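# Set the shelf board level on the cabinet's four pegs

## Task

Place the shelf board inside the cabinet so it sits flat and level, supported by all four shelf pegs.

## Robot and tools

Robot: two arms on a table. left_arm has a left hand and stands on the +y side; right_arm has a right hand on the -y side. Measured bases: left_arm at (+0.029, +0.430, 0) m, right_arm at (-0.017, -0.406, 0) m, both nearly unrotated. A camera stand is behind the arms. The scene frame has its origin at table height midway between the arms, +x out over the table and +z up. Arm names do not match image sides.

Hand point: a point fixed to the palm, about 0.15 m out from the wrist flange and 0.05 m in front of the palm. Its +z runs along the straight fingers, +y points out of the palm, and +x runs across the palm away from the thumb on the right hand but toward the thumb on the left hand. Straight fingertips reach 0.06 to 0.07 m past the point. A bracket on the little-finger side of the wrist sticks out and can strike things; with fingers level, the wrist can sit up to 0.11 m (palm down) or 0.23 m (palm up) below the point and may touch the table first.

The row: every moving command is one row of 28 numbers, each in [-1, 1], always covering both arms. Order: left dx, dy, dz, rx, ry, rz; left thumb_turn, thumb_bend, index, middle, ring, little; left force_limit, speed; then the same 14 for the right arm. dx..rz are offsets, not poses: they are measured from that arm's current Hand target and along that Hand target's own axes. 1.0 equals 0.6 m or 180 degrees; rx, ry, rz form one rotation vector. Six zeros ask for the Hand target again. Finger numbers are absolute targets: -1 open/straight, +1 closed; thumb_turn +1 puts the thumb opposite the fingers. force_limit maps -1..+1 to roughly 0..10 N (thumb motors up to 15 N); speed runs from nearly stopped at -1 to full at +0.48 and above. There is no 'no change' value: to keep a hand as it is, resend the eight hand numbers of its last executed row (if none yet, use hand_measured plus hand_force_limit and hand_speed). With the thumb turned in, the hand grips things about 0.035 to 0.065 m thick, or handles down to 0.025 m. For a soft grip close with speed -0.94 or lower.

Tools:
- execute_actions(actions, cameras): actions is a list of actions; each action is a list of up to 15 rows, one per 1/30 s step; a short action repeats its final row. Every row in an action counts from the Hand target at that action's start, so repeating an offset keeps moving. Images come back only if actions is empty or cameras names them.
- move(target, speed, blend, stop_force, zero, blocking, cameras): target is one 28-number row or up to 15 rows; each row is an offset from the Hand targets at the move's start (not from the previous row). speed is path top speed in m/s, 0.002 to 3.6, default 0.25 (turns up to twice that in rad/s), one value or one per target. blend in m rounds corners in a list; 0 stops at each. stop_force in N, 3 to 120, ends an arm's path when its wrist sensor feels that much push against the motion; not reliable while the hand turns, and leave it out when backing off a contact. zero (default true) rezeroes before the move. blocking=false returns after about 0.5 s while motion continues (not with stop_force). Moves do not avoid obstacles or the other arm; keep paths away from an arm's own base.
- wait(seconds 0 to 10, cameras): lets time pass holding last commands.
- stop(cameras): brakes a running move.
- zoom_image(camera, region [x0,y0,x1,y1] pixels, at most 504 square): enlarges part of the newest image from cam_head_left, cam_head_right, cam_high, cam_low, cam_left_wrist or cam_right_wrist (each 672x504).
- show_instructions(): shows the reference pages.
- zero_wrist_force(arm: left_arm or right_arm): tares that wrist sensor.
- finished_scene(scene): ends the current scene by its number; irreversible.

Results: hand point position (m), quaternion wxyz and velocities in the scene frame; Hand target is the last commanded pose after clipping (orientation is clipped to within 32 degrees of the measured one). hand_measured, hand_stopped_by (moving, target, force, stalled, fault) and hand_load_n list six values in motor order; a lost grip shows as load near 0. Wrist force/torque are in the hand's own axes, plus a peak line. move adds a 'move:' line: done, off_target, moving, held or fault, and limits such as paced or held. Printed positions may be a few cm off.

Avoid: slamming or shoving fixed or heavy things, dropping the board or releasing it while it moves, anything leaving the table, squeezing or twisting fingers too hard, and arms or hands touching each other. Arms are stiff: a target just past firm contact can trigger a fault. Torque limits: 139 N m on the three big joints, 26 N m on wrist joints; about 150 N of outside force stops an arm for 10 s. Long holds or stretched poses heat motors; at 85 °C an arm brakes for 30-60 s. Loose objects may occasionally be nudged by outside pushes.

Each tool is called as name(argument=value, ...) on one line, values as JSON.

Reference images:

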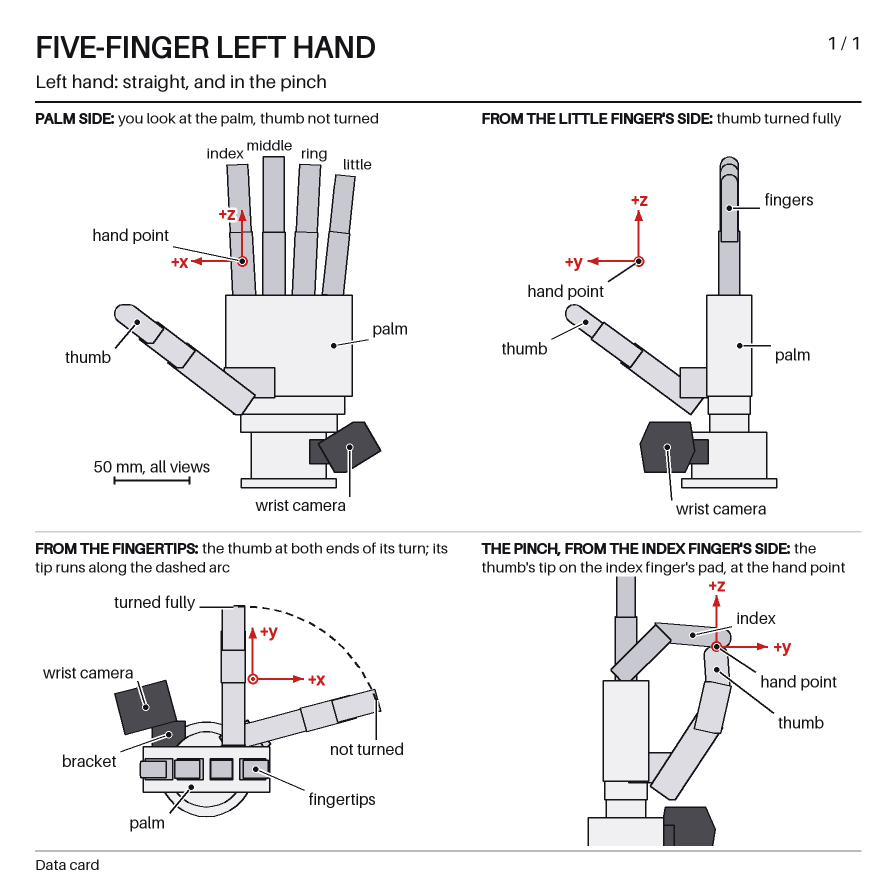

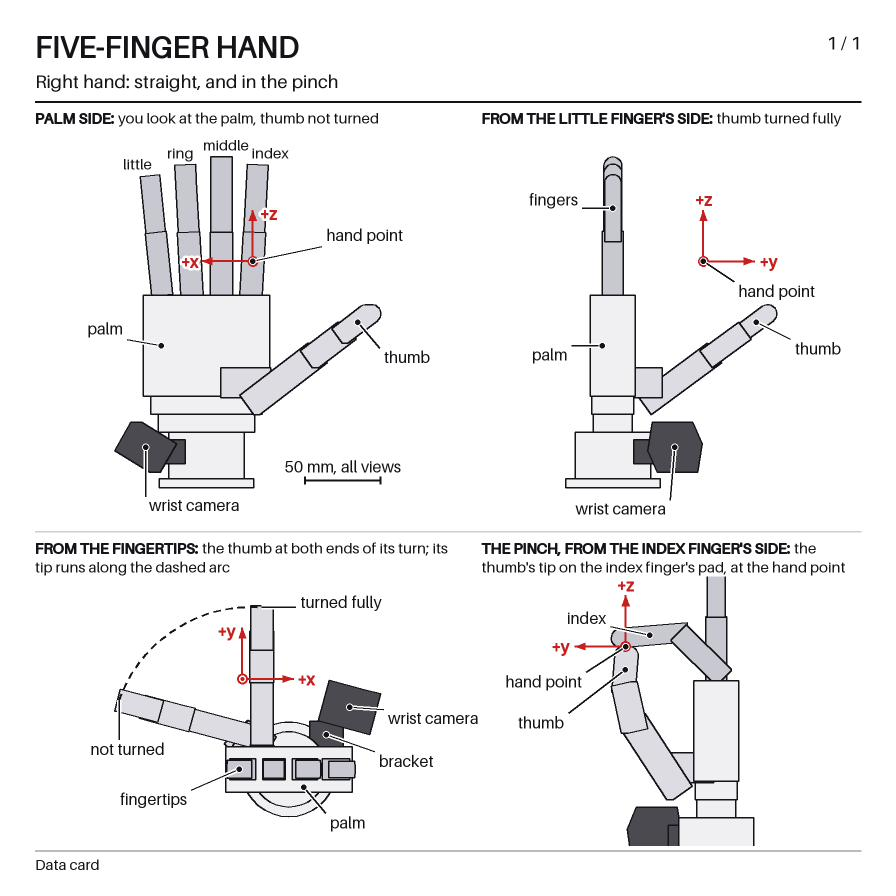

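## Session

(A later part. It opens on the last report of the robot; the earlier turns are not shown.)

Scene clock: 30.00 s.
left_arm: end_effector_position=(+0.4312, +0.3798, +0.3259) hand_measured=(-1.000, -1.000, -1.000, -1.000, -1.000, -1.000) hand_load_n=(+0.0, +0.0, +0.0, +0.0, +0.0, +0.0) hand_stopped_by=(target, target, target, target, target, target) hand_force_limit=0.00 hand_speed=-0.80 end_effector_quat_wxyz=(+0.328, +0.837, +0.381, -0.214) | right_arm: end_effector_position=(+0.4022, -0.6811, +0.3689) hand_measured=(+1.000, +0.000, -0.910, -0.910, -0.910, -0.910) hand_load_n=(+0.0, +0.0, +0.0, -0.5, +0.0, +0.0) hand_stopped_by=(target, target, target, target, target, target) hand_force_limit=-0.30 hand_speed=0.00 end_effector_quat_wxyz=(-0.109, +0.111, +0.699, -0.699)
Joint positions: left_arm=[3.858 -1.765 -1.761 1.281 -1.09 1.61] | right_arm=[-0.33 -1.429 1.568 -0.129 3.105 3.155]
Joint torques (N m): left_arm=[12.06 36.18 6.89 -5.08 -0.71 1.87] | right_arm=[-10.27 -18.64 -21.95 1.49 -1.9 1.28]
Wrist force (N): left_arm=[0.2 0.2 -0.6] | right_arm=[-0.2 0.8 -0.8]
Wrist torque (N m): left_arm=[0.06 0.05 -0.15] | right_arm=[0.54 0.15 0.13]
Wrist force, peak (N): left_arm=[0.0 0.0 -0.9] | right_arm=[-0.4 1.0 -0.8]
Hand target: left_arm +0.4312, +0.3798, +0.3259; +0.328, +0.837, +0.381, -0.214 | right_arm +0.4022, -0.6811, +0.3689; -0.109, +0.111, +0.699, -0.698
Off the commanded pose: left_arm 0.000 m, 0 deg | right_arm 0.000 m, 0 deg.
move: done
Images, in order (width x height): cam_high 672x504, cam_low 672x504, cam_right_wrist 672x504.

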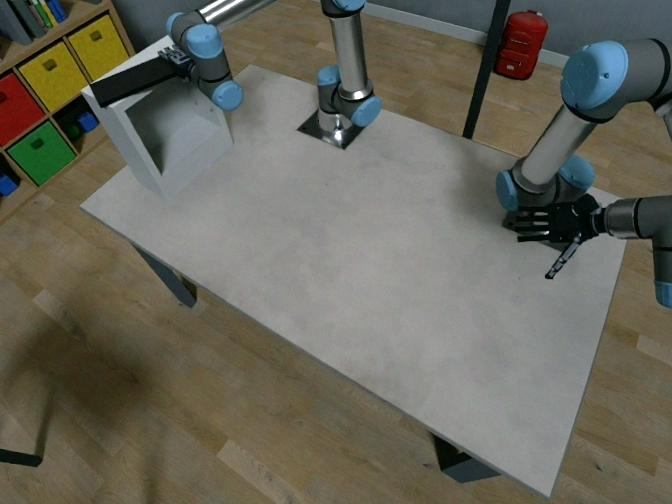

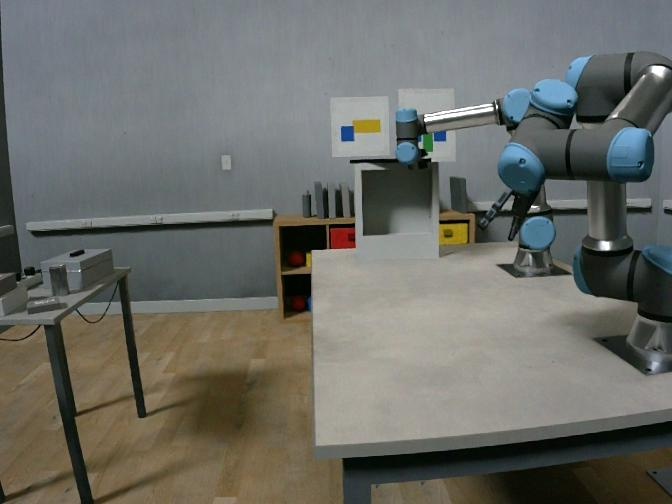

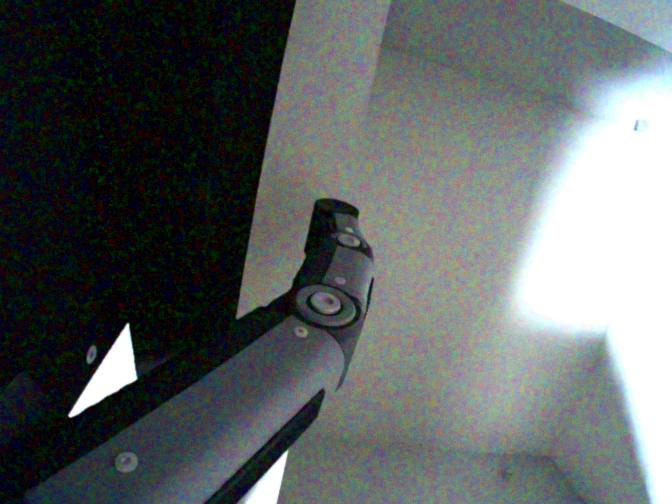

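move(target=[0,0,0,0,0,0,-1,-1,-1,-1,-1,-1,0,-0.8,-0.003,0,0.0097,0,0,0,1,0,-0.91,-0.91,-0.91,-0.91,-0.3,0], speed=0.02, stop_force=3)

move(target=[0,0,0,0,0,0,-1,-1,-1,-1,-1,-1,0,-0.8,0,0,0,0,0,0,1,0.8,-0.91,-0.91,-0.91,-0.91,-0.75,-0.9], speed=0.05, cameras=["cam_high","cam_low","cam_right_wrist"])

zoom_image(camera="cam_low", region=[340, 110, 460, 200])

zoom_image(camera="cam_right_wrist", region=[120, 0, 504, 380])

Scene clock: 31.87 s.
left_arm: end_effector_position=(+0.4312, +0.3798, +0.3259) hand_measured=(-1.000, -1.000, -1.000, -1.000, -1.000, -1.000) hand_load_n=(+0.0, +0.0, +0.0, -0.5, +0.0, +0.0) hand_stopped_by=(target, target, target, target, target, target) hand_force_limit=0.00 hand_speed=-0.80 end_effector_quat_wxyz=(+0.328, +0.837, +0.381, -0.214) | right_arm: end_effector_position=(+0.4022, -0.6872, +0.3689) hand_measured=(+1.000, +0.000, -0.910, -0.910, -0.910, -0.910) hand_load_n=(+0.0, +0.0, +0.0, +0.0, -0.5, +0.0) hand_stopped_by=(target, target, target, target, target, target) hand_force_limit=-0.30 hand_speed=0.00 end_effector_quat_wxyz=(-0.109, +0.111, +0.699, -0.698)
Joint positions: left_arm=[3.858 -1.765 -1.761 1.281 -1.09 1.61] | right_arm=[-0.343 -1.428 1.567 -0.126 3.092 3.158]
Joint torques (N m): left_arm=[12.21 36.18 6.67 -5.11 -0.65 1.74] | right_arm=[-9.87 -18.75 -23.61 1.36 -2.1 0.96]
Wrist force (N): left_arm=[0.1 0.0 -0.5] | right_arm=[-0.1 1.1 -0.6]
Wrist torque (N m): left_arm=[0.04 0.07 -0.16] | right_arm=[0.58 0.13 0.15]
Wrist force, peak (N): left_arm=[0.2 0.6 -0.6] | right_arm=[-0.2 1.2 -0.4]
Hand target: left_arm +0.4312, +0.3798, +0.3259; +0.328, +0.837, +0.381, -0.214 | right_arm +0.4022, -0.6872, +0.3689; -0.109, +0.111, +0.699, -0.698
Off the commanded pose: left_arm 0.000 m, 0 deg | right_arm 0.000 m, 0 deg.
move: done

Scene clock: 34.40 s.
left_arm: end_effector_position=(+0.4312, +0.3798, +0.3259) hand_measured=(-1.000, -1.000, -1.000, -1.000, -1.000, -1.000) hand_load_n=(+0.0, +0.0, +0.0, +0.0, +0.0, +0.0) hand_stopped_by=(target, target, target, target, target, target) hand_force_limit=0.00 hand_speed=-0.80 end_effector_quat_wxyz=(+0.328, +0.837, +0.381, -0.214) | right_arm: end_effector_position=(+0.4022, -0.6872, +0.3689) hand_measured=(+1.000, +0.330, -0.910, -0.910, -0.910, -0.910) hand_load_n=(+0.5, +2.0, +0.0, +0.0, +0.0, +0.0) hand_stopped_by=(target, force, target, target, target, target) hand_force_limit=-0.75 hand_speed=-0.90 end_effector_quat_wxyz=(-0.109, +0.111, +0.699, -0.698)
Joint positions: left_arm=[3.858 -1.765 -1.761 1.281 -1.09 1.61] | right_arm=[-0.343 -1.428 1.567 -0.125 3.092 3.158]
Joint torques (N m): left_arm=[12 36.38 6.8 -5.12 -0.75 1.74] | right_arm=[-9.62 -19.24 -23.37 1.27 -1.89 1.17]
Wrist force (N): left_arm=[-0.1 0.0 -0.5] | right_arm=[-0.1 2.9 -0.4]
Wrist torque (N m): left_arm=[0.03 0.09 -0.16] | right_arm=[0.59 0.14 0.17]
Wrist force, peak (N): left_arm=[0.0 0.1 -1.0] | right_arm=[-0.1 2.9 -0.4]
Hand target: left_arm +0.4312, +0.3798, +0.3259; +0.328, +0.837, +0.381, -0.214 | right_arm +0.4022, -0.6872, +0.3689; -0.109, +0.111, +0.699, -0.698
Off the commanded pose: left_arm 0.000 m, 0 deg | right_arm 0.000 m, 0 deg.
move: done
Images, in order (width x height): cam_high 672x504, cam_low 672x504, cam_right_wrist 672x504.

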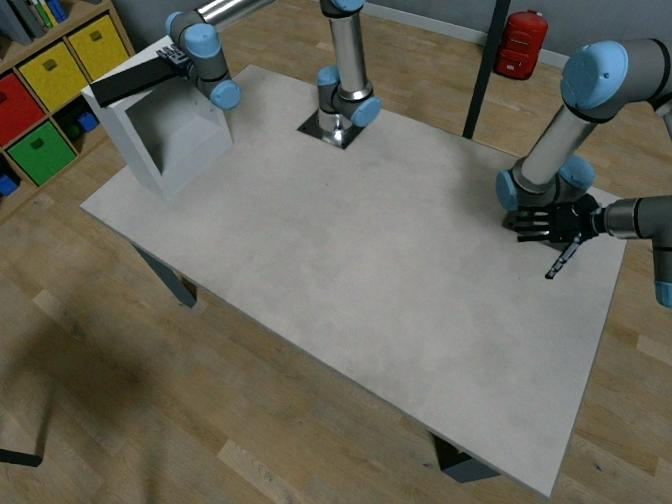

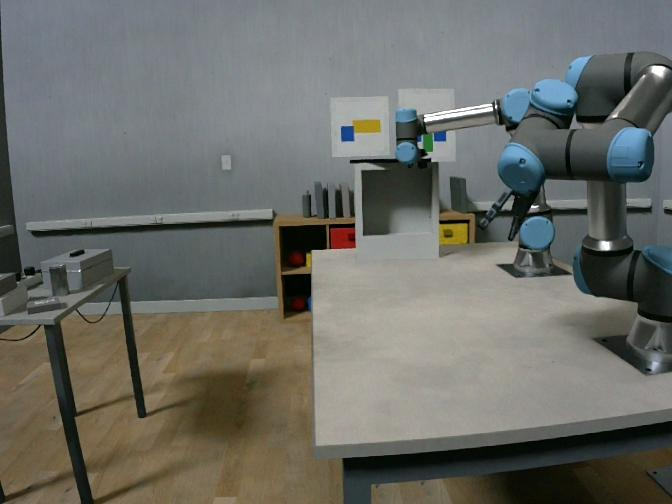

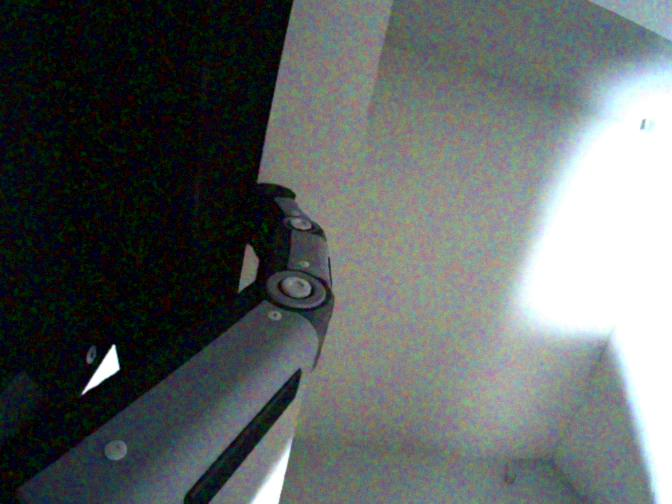

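Scaled by 4.200 from the camera's 672x504 image, which has a finer 960x720 frame.

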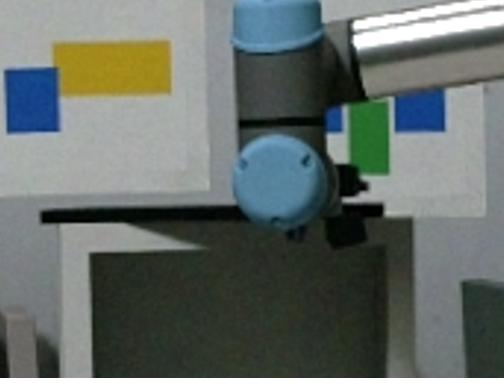

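Scaled by 1.312 from the camera's 672x504 image, which has a finer 960x720 frame.

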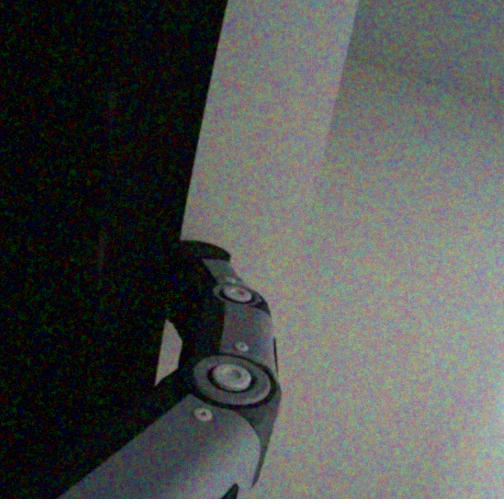

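move(target=[0,0,0,0,0,0,-1,-1,-1,-1,-1,-1,0,-0.8,0,0.0233,0,0,0,0,1,0.8,-0.91,-0.91,-0.91,-0.91,-0.75,-0.9], speed=0.02, stop_force=3)

move(target=[0,0,0,0,0,0,-1,-1,-1,-1,-1,-1,0,-0.8,0,0,0,0,0,0,1,0.82,-0.91,-0.91,-0.91,-0.91,-0.3,-0.9], speed=0.05, cameras=["cam_high","cam_low","cam_right_wrist"])

zoom_image(camera="cam_low", region=[340, 110, 460, 200])

zoom_image(camera="cam_high", region=[70, 20, 250, 140])

Scene clock: 36.30 s.
left_arm: end_effector_position=(+0.4312, +0.3798, +0.3259) hand_measured=(-1.000, -1.000, -1.000, -1.000, -1.000, -1.000) hand_load_n=(+0.0, +0.0, +0.0, -0.5, +0.0, +0.0) hand_stopped_by=(target, target, target, target, target, target) hand_force_limit=0.00 hand_speed=-0.80 end_effector_quat_wxyz=(+0.328, +0.837, +0.381, -0.214) | right_arm: end_effector_position=(+0.4022, -0.6872, +0.3626) hand_measured=(+1.000, +0.330, -0.910, -0.910, -0.910, -0.910) hand_load_n=(+0.0, +0.0, +0.0, +0.0, +0.0, +0.0) hand_stopped_by=(target, force, target, target, target, target) hand_force_limit=-0.75 hand_speed=-0.90 end_effector_quat_wxyz=(-0.109, +0.111, +0.699, -0.698)
Joint positions: left_arm=[3.858 -1.765 -1.761 1.281 -1.09 1.61] | right_arm=[-0.343 -1.424 1.578 -0.134 3.092 3.164]
Joint torques (N m): left_arm=[11.97 36.24 6.67 -5.09 -0.54 1.84] | right_arm=[-5.21 -36.63 -23.1 1.31 -0.63 1.03]
Wrist force (N): left_arm=[-0.1 0.4 -0.5] | right_arm=[0.0 0.9 -0.5]
Wrist torque (N m): left_arm=[0.09 0.09 -0.17] | right_arm=[0.53 0.12 0.26]
Wrist force, peak (N): left_arm=[0.2 -0.1 -0.9] | right_arm=[0.0 -3.5 0.1]
Hand target: left_arm +0.4312, +0.3798, +0.3259; +0.328, +0.837, +0.381, -0.214 | right_arm +0.4022, -0.6872, +0.3626; -0.109, +0.111, +0.699, -0.698 (not the last commanded pose)
Off the commanded pose: left_arm 0.000 m, 0 deg | right_arm 0.008 m, 0 deg.
move: contact (right_arm)

Scene clock: 37.50 s.
left_arm: end_effector_position=(+0.4312, +0.3798, +0.3259) hand_measured=(-1.000, -1.000, -1.000, -1.000, -1.000, -1.000) hand_load_n=(+0.0, +0.0, +0.0, +0.0, +0.0, +0.0) hand_stopped_by=(target, target, target, target, target, target) hand_force_limit=0.00 hand_speed=-0.80 end_effector_quat_wxyz=(+0.328, +0.837, +0.381, -0.214) | right_arm: end_effector_position=(+0.4022, -0.6872, +0.3626) hand_measured=(+1.000, +0.464, -0.910, -0.910, -0.910, -0.910) hand_load_n=(+0.5, +5.5, +0.0, -0.5, -0.5, +0.0) hand_stopped_by=(target, force, target, target, target, target) hand_force_limit=-0.30 hand_speed=-0.90 end_effector_quat_wxyz=(-0.109, +0.111, +0.699, -0.698)
Joint positions: left_arm=[3.858 -1.765 -1.761 1.281 -1.09 1.61] | right_arm=[-0.343 -1.424 1.578 -0.134 3.092 3.164]
Joint torques (N m): left_arm=[11.84 36.42 6.82 -5.06 -0.63 1.74] | right_arm=[-0.84 -28.19 -23.07 1.05 0.4 1.19]
Wrist force (N): left_arm=[0.1 -0.1 -0.6] | right_arm=[-0.2 4.2 -0.3]
Wrist torque (N m): left_arm=[0.03 0.06 -0.15] | right_arm=[0.59 0.18 0.16]
Wrist force, peak (N): left_arm=[-0.2 0.3 -0.7] | right_arm=[-0.2 4.5 -0.2]
Hand target: left_arm +0.4312, +0.3798, +0.3259; +0.328, +0.837, +0.381, -0.214 | right_arm +0.4022, -0.6872, +0.3626; -0.109, +0.111, +0.699, -0.698
Off the commanded pose: left_arm 0.000 m, 0 deg | right_arm 0.000 m, 0 deg.
move: done
Images, in order (width x height): cam_high 672x504, cam_low 672x504, cam_right_wrist 672x504.

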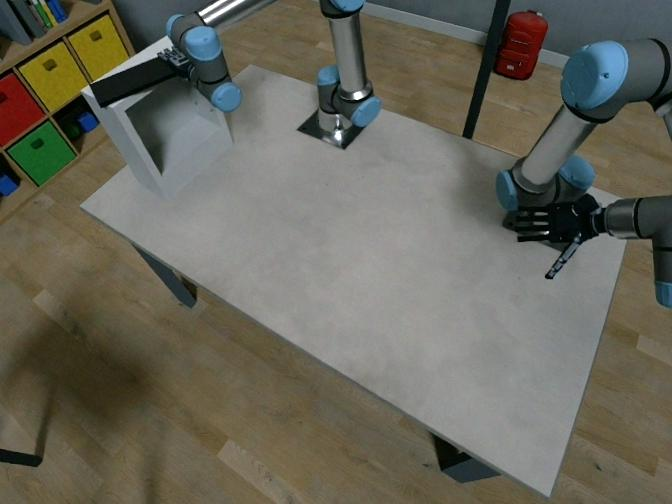

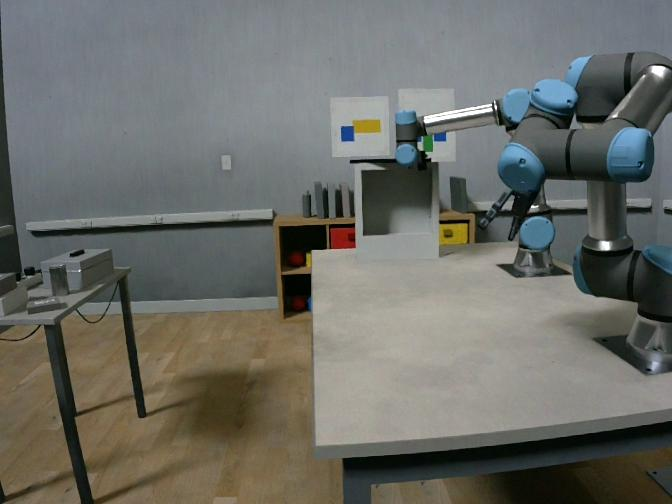

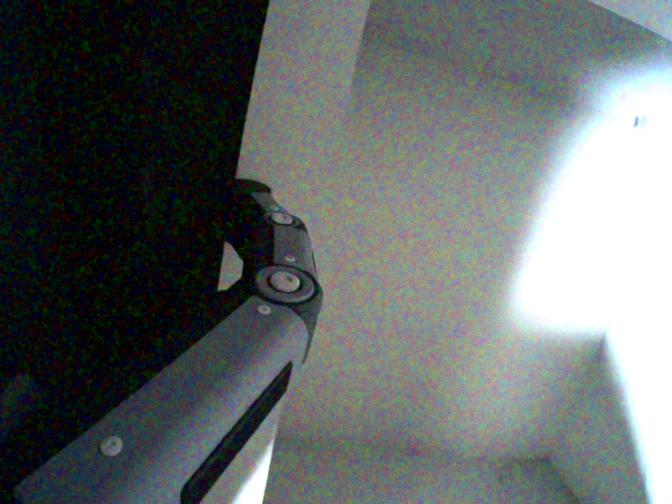

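Scaled by 4.200 from the camera's 672x504 image, which has a finer 960x720 frame.

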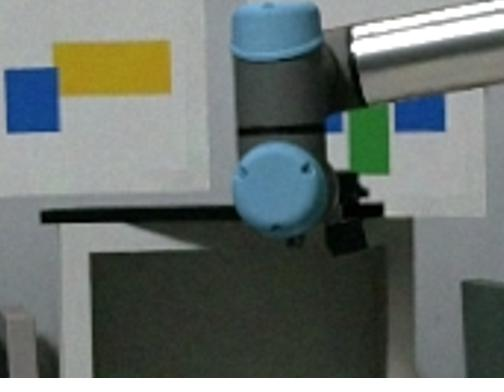

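Scaled by 2.800 from the camera's 672x504 image, which has a finer 960x720 frame.

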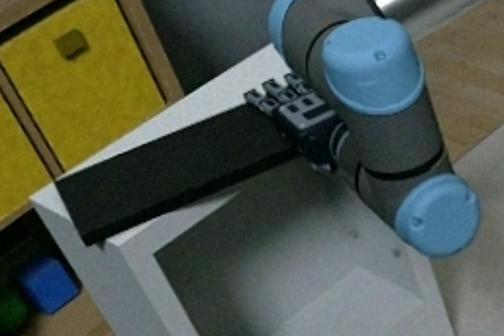

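move(target=[0,0,0,0,0,0,-1,-1,-1,-1,-1,-1,0,-0.8,0,0,0,0,0,0,1,0.85,-0.91,-0.91,-0.91,-0.91,0.5,-0.92], speed=0.05, cameras=["cam_low","cam_right_wrist"])

zoom_image(camera="cam_low", region=[340, 110, 460, 200])

Scene clock: 38.33 s.
left_arm: end_effector_position=(+0.4312, +0.3798, +0.3259) hand_measured=(-1.000, -1.000, -1.000, -1.000, -1.000, -1.000) hand_load_n=(-0.5, +0.0, +0.0, +0.0, +0.0, +0.0) hand_stopped_by=(target, target, target, target, target, target) hand_force_limit=0.00 hand_speed=-0.80 end_effector_quat_wxyz=(+0.328, +0.837, +0.381, -0.214) | right_arm: end_effector_position=(+0.4022, -0.6872, +0.3626) hand_measured=(+1.000, +0.484, -0.910, -0.910, -0.910, -0.910) hand_load_n=(+1.5, +11.0, +0.0, +0.5, +0.0, +0.0) hand_stopped_by=(target, force, target, target, target, target) hand_force_limit=0.50 hand_speed=-0.92 end_effector_quat_wxyz=(-0.109, +0.111, +0.699, -0.698)
Joint positions: left_arm=[3.858 -1.765 -1.761 1.281 -1.09 1.61] | right_arm=[-0.343 -1.424 1.578 -0.134 3.092 3.164]
Joint torques (N m): left_arm=[11.4 35.69 6.96 -5.09 -0.7 1.82] | right_arm=[1.82 -21.24 -23.2 0.65 0.38 1.33]
Wrist force (N): left_arm=[0.0 0.3 -0.6] | right_arm=[-0.3 5.2 -0.4]
Wrist torque (N m): left_arm=[0.08 0.07 -0.16] | right_arm=[0.62 0.17 0.04]
Wrist force, peak (N): left_arm=[-0.1 0.1 -1.0] | right_arm=[0.0 5.2 -0.5]
Hand target: left_arm +0.4312, +0.3798, +0.3259; +0.328, +0.837, +0.381, -0.214 | right_arm +0.4022, -0.6872, +0.3626; -0.109, +0.111, +0.699, -0.698
Off the commanded pose: left_arm 0.000 m, 0 deg | right_arm 0.000 m, 0 deg.
move: done
Images, in order (width x height): cam_low 672x504, cam_right_wrist 672x504.

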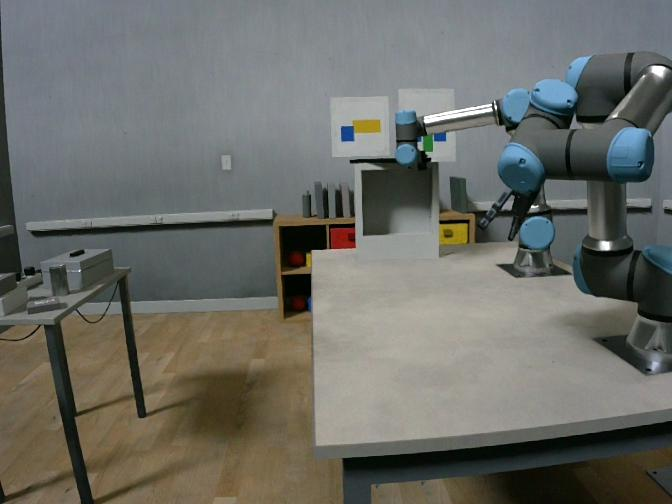

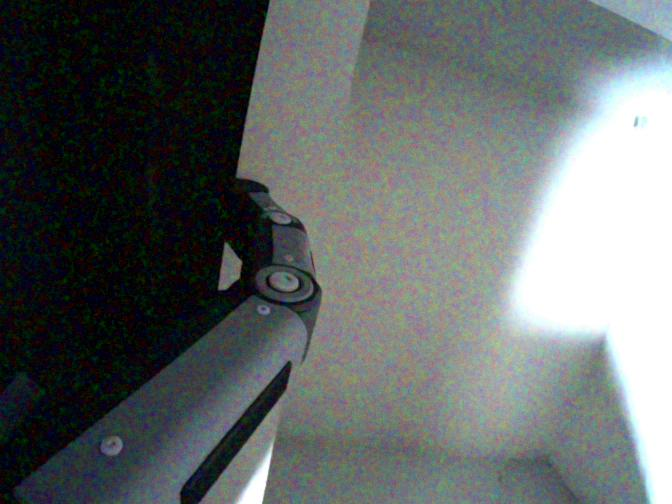

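Scaled by 4.200 from the camera's 672x504 image, which has a finer 960x720 frame.

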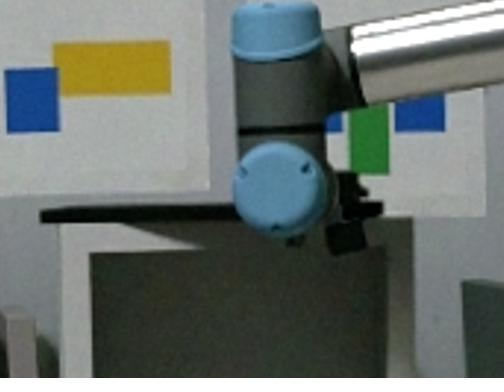

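move(target=[0,0,0,0,0,0,-1,-1,-1,-1,-1,-1,0,-0.8,0,-0.025,0,0,0,0,1,0.85,-0.91,-0.91,-0.91,-0.91,0.5,-0.92], speed=0.03, cameras=["cam_low","cam_right_wrist","cam_high"])

zoom_image(camera="cam_low", region=[340, 110, 460, 200])

zoom_image(camera="cam_high", region=[70, 20, 250, 140])

Scene clock: 39.70 s.
left_arm: end_effector_position=(+0.4312, +0.3798, +0.3259) hand_measured=(-1.000, -1.000, -1.000, -1.000, -1.000, -1.000) hand_load_n=(+0.0, +0.0, +0.0, +0.0, +0.0, +0.0) hand_stopped_by=(target, target, target, target, target, target) hand_force_limit=0.00 hand_speed=-0.80 end_effector_quat_wxyz=(+0.328, +0.837, +0.381, -0.214) | right_arm: end_effector_position=(+0.4021, -0.6872, +0.3776) hand_measured=(+1.000, +0.484, -0.910, -0.910, -0.910, -0.910) hand_load_n=(+1.5, +11.5, +0.0, +0.5, +0.0, +0.0) hand_stopped_by=(target, force, target, target, target, target) hand_force_limit=0.50 hand_speed=-0.92 end_effector_quat_wxyz=(-0.109, +0.111, +0.699, -0.699)
Joint positions: left_arm=[3.858 -1.765 -1.761 1.281 -1.09 1.61] | right_arm=[-0.343 -1.431 1.548 -0.105 3.092 3.156]
Joint torques (N m): left_arm=[11.68 36.2 7.15 -5.07 -0.62 1.79] | right_arm=[3.26 -21.61 -24.24 0.81 0.4 1.23]
Wrist force (N): left_arm=[-0.1 0.2 -0.5] | right_arm=[-0.4 4.8 -0.5]
Wrist torque (N m): left_arm=[0.06 0.09 -0.17] | right_arm=[0.58 0.19 -0.10]
Wrist force, peak (N): left_arm=[0.2 0.4 -0.8] | right_arm=[-0.1 5.5 -0.5]
Hand target: left_arm +0.4312, +0.3798, +0.3259; +0.328, +0.837, +0.381, -0.214 | right_arm +0.4022, -0.6872, +0.3776; -0.109, +0.111, +0.699, -0.698
Off the commanded pose: left_arm 0.000 m, 0 deg | right_arm 0.000 m, 0 deg.
move: done
Images, in order (width x height): cam_high 672x504, cam_low 672x504, cam_right_wrist 672x504.

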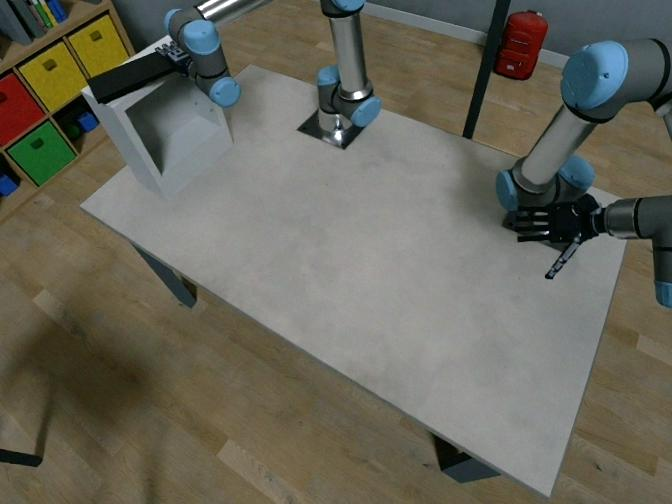

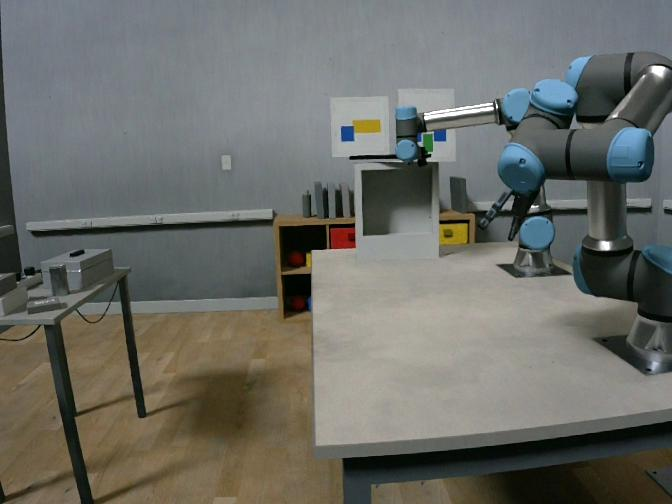

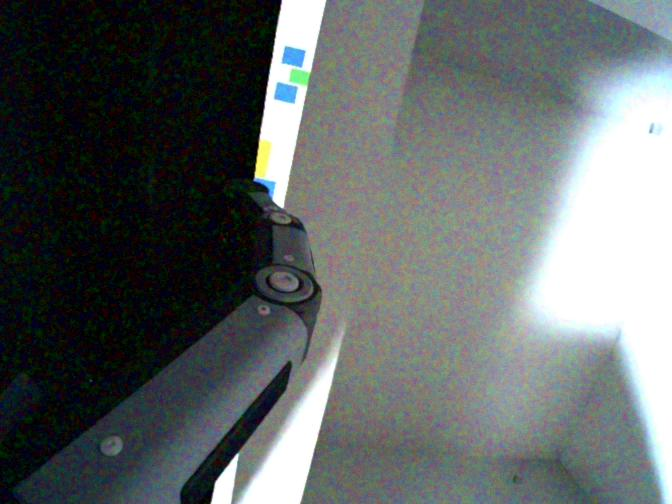

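Scaled by 4.200 from the camera's 672x504 image, which has a finer 960x720 frame.

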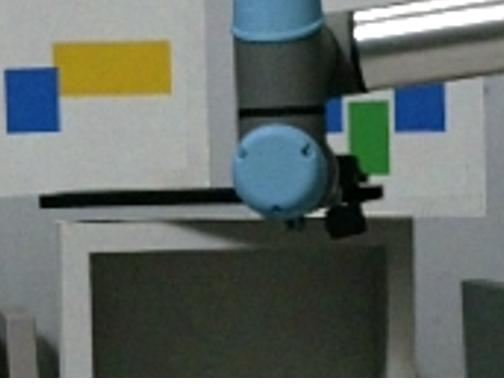

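Scaled by 2.800 from the camera's 672x504 image, which has a finer 960x720 frame.

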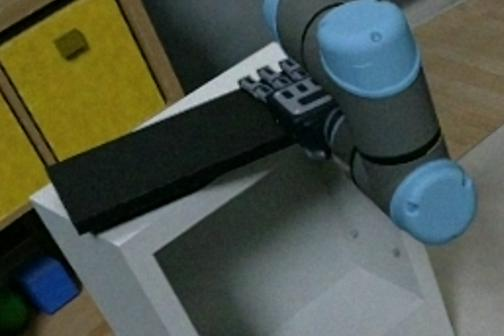

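move(target=[[0,0,0,0,0,0,-1,-1,-1,-1,-1,-1,0,-0.8,0.0856,-0.05,-0.27,0,0,0,1,0.85,-0.91,-0.91,-0.91,-0.91,0.5,-0.92],[0,0,0,0,0,0,-1,-1,-1,-1,-1,-1,0,-0.8,0.1145,-0.004,-0.2385,0,-0.1256,0,1,0.85,-0.91,-0.91,-0.91,-0.91,0.5,-0.92],[0,0,0,0,0,0,-1,-1,-1,-1,-1,-1,0,-0.8,0.0993,0.296,-0.1908,0,-0.1256,0,1,0.85,-0.91,-0.91,-0.91,-0.91,0.5,-0.92]], speed=0.12, blend=0.02, cameras=["cam_low","cam_right_wrist","cam_high"])

zoom_image(camera="cam_low", region=[330, 140, 480, 270])

zoom_image(camera="cam_high", region=[70, 20, 310, 220])

zoom_image(camera="cam_right_wrist", region=[168, 0, 672, 504])

Scene clock: 46.40 s.
left_arm: end_effector_position=(+0.4312, +0.3798, +0.3259) hand_measured=(-1.000, -1.000, -1.000, -1.000, -1.000, -1.000) hand_load_n=(+0.0, +0.0, +0.0, +0.0, +0.0, +0.0) hand_stopped_by=(target, target, target, target, target, target) hand_force_limit=0.00 hand_speed=-0.80 end_effector_quat_wxyz=(+0.328, +0.837, +0.381, -0.214) | right_arm: end_effector_position=(+0.3810, -0.5600, +0.1999) hand_measured=(+1.000, +0.484, -0.910, -0.910, -0.910, -0.910) hand_load_n=(+1.5, +11.0, +0.0, +0.5, +0.0, -0.5) hand_stopped_by=(target, force, target, target, target, target) hand_force_limit=0.50 hand_speed=-0.92 end_effector_quat_wxyz=(+0.030, -0.028, +0.707, -0.706)
Joint positions: left_arm=[3.858 -1.765 -1.761 1.281 -1.09 1.61] | right_arm=[-0.101 -1.54 2.159 -0.619 2.94 3.145]
Joint torques (N m): left_arm=[11.59 35.34 6.99 -5.08 -0.54 1.85] | right_arm=[-10.45 -29.38 -9.4 -2.26 -1.97 -1]
Wrist force (N): left_arm=[-0.2 0.0 -0.9] | right_arm=[0.0 4.9 -0.8]
Wrist torque (N m): left_arm=[0.06 0.09 -0.17] | right_arm=[0.61 0.12 0.07]
Wrist force, peak (N): left_arm=[0.3 0.1 -1.0] | right_arm=[-0.4 6.0 -0.4]
Hand target: left_arm +0.4312, +0.3798, +0.3259; +0.328, +0.837, +0.381, -0.214 | right_arm +0.3810, -0.5600, +0.1999; +0.030, -0.028, +0.706, -0.706
Off the commanded pose: left_arm 0.000 m, 0 deg | right_arm 0.000 m, 0 deg.
move: done
Images, in order (width x height): cam_high 672x504, cam_low 672x504, cam_right_wrist 672x504.

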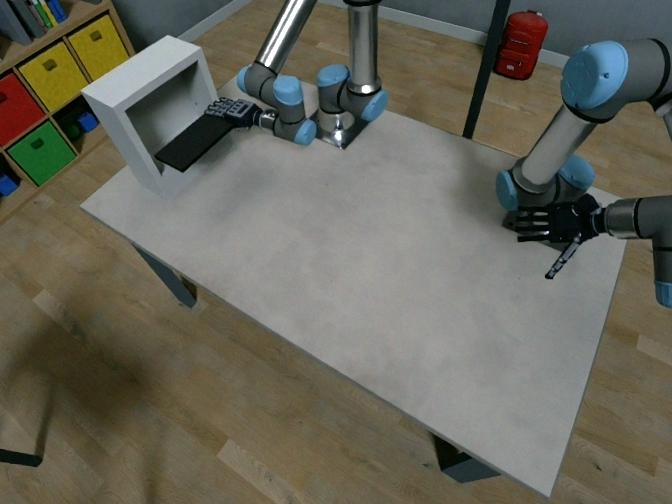

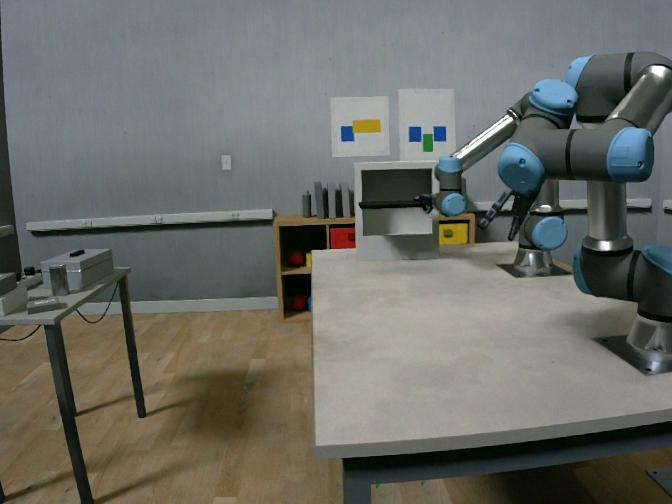

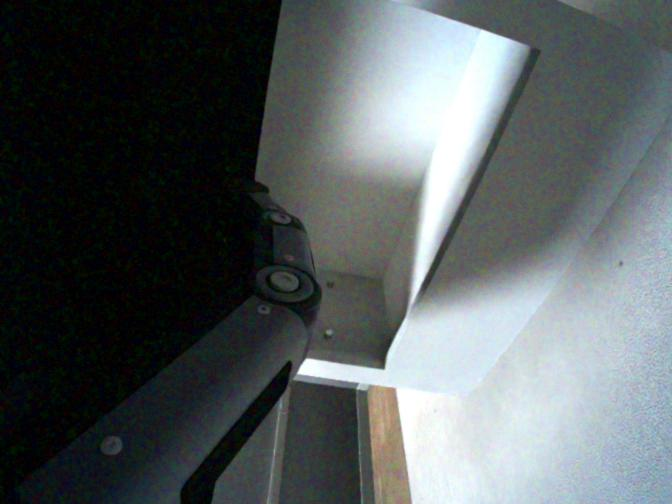

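Scaled by 3.360 from the camera's 672x504 image, which has a finer 960x720 frame.

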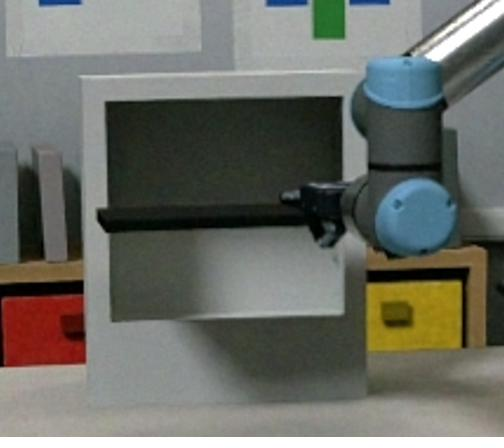

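Scaled by 2.100 from the camera's 672x504 image, which has a finer 960x720 frame.

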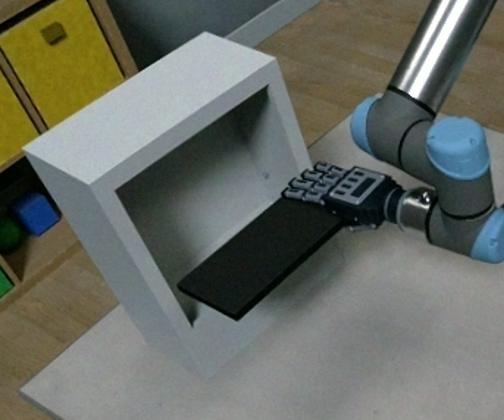

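Scaled by 1.000.

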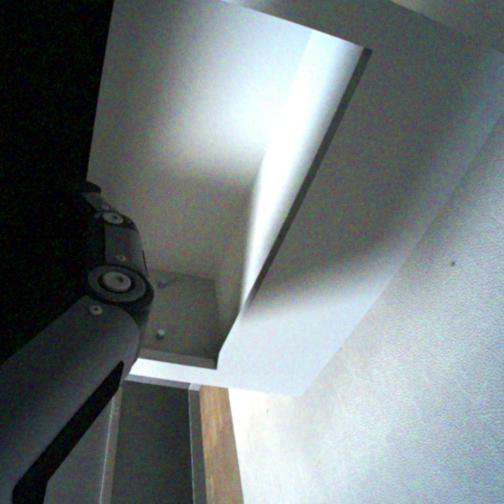

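execute_actions(actions=[], cameras=["all"])

zoom_image(camera="cam_low", region=[330, 140, 480, 260])

zoom_image(camera="cam_right_wrist", region=[250, 0, 672, 420])

zoom_image(camera="cam_high", region=[330, 200, 560, 400])

Scene clock: 47.37 s.
left_arm: end_effector_position=(+0.4312, +0.3798, +0.3259) hand_measured=(-1.000, -1.000, -1.000, -1.000, -1.000, -1.000) hand_load_n=(+0.0, +0.0, +0.0, +0.0, +0.0, +0.0) hand_stopped_by=(target, target, target, target, target, target) hand_force_limit=0.00 hand_speed=-0.80 end_effector_quat_wxyz=(+0.328, +0.837, +0.381, -0.214) | right_arm: end_effector_position=(+0.3810, -0.5600, +0.1999) hand_measured=(+1.000, +0.484, -0.910, -0.910, -0.910, -0.910) hand_load_n=(+1.5, +11.0, +0.0, +1.0, +0.0, +0.0) hand_stopped_by=(target, force, target, target, target, target) hand_force_limit=0.50 hand_speed=-0.92 end_effector_quat_wxyz=(+0.030, -0.028, +0.707, -0.706)
Joint positions: left_arm=[3.858 -1.765 -1.761 1.281 -1.09 1.61] | right_arm=[-0.101 -1.54 2.159 -0.619 2.94 3.145]
Joint velocities: within noise
Joint torques (N m): left_arm=[11.56 35.41 6.91 -5.04 -0.59 1.77] | right_arm=[-9.39 -29.52 -9.78 -2.23 -1.87 -1.1]
Wrist force (N): left_arm=[0.1 0.3 -0.6] | right_arm=[-0.2 4.9 -0.5]
Wrist torque (N m): left_arm=[0.09 0.06 -0.17] | right_arm=[0.60 0.14 0.05]
Wrist force, peak (N): left_arm=[0.4 0.2 -0.7] | right_arm=[-0.4 5.2 -0.4]
Hand target: left_arm +0.4312, +0.3798, +0.3259; +0.328, +0.837, +0.381, -0.214 | right_arm +0.3810, -0.5600, +0.1999; +0.030, -0.028, +0.706, -0.706
Off the commanded pose: left_arm 0.000 m, 0 deg | right_arm 0.000 m, 0 deg.

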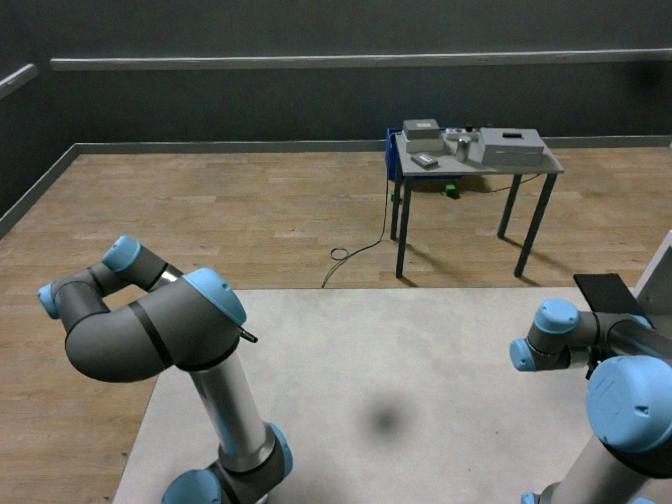

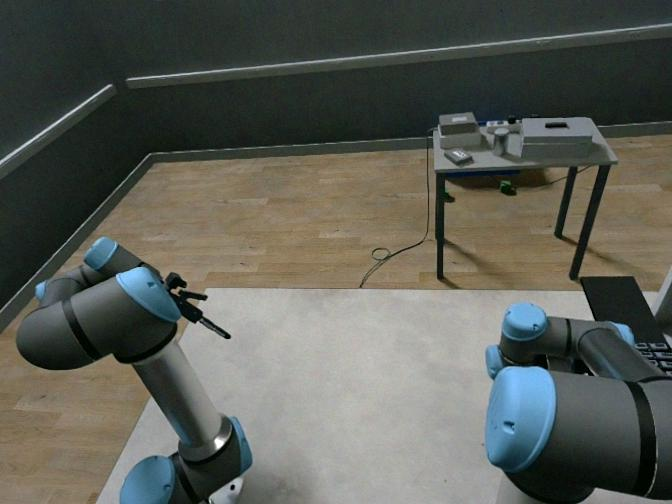

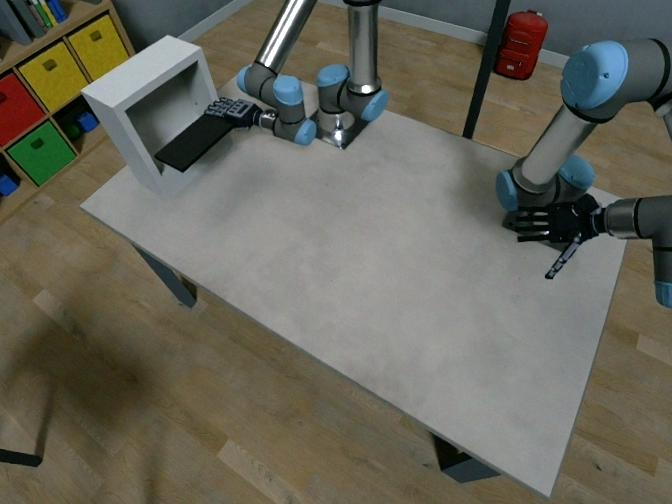

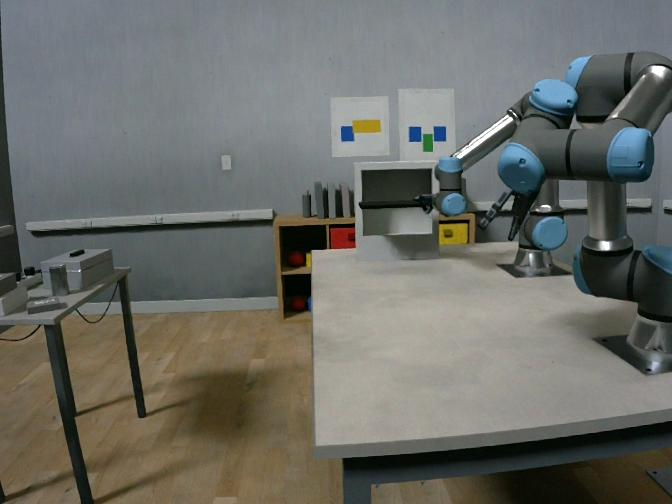

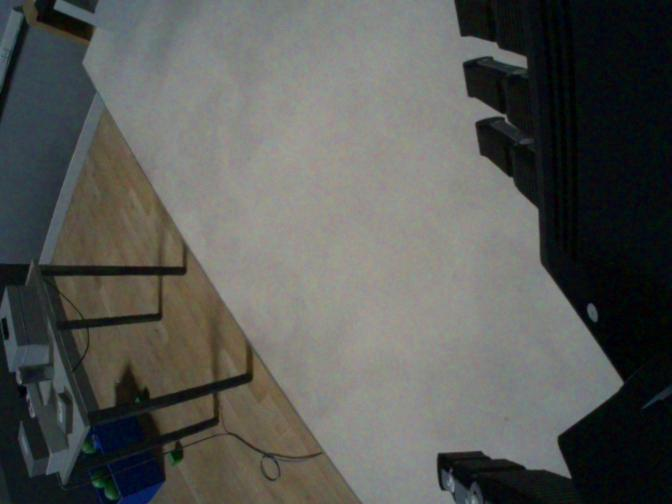

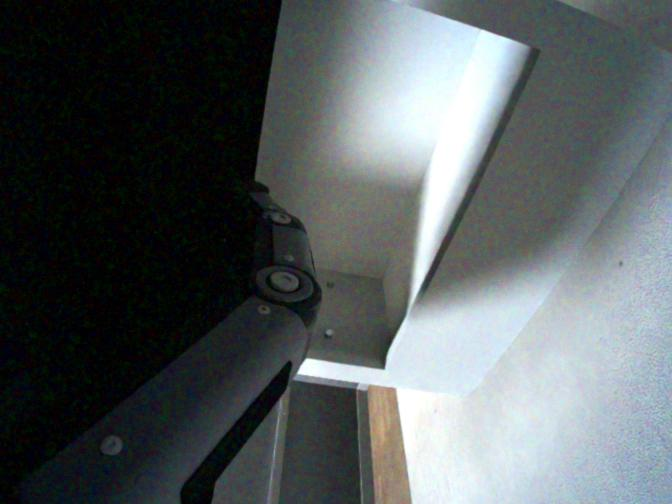

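Scaled by 3.360 from the camera's 672x504 image, which has a finer 960x720 frame.

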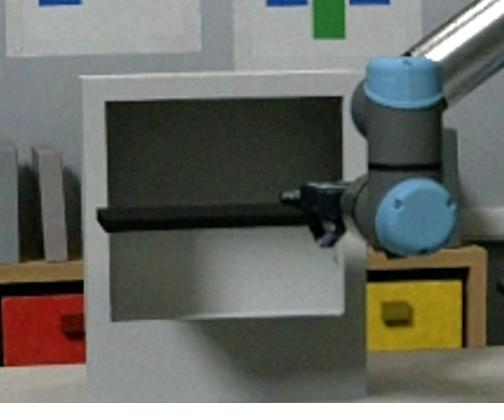

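Scaled by 1.194 from the camera's 672x504 image, which has a finer 960x720 frame.

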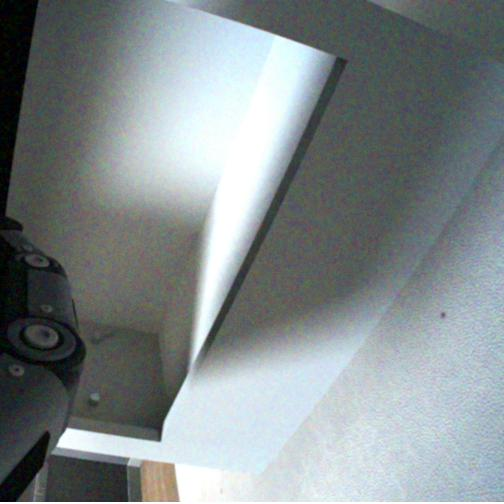

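Scaled by 2.191 from the camera's 672x504 image, which has a finer 960x720 frame.

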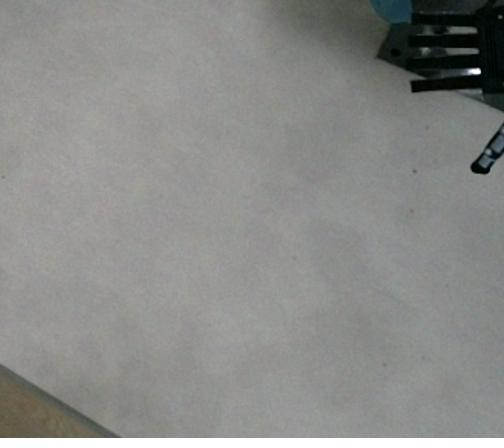

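zoom_image(camera="cam_high", region=[70, 20, 330, 215])

zoom_image(camera="cam_low", region=[345, 150, 455, 260])

zoom_image(camera="cam_right_wrist", region=[220, 200, 480, 440])

Scaled by 1.938 from the camera's 672x504 image, which has a finer 960x720 frame.

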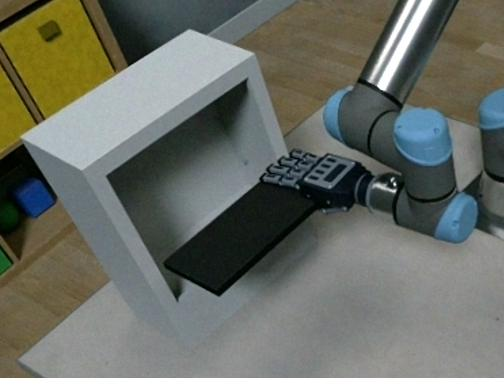

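Scaled by 4.582 from the camera's 672x504 image, which has a finer 960x720 frame.

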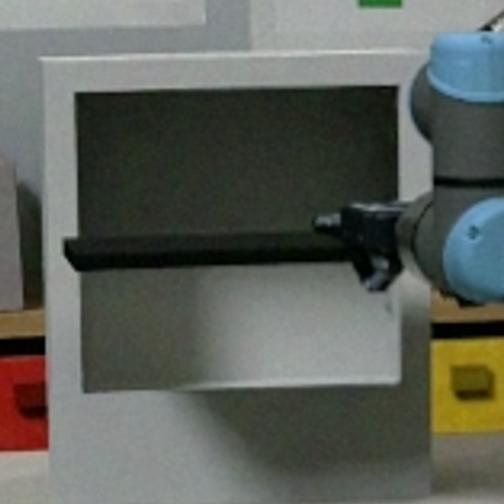

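Scaled by 1.938 from the camera's 672x504 image, which has a finer 960x720 frame.

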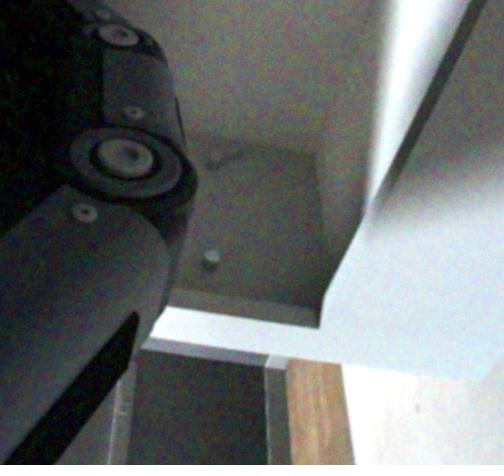

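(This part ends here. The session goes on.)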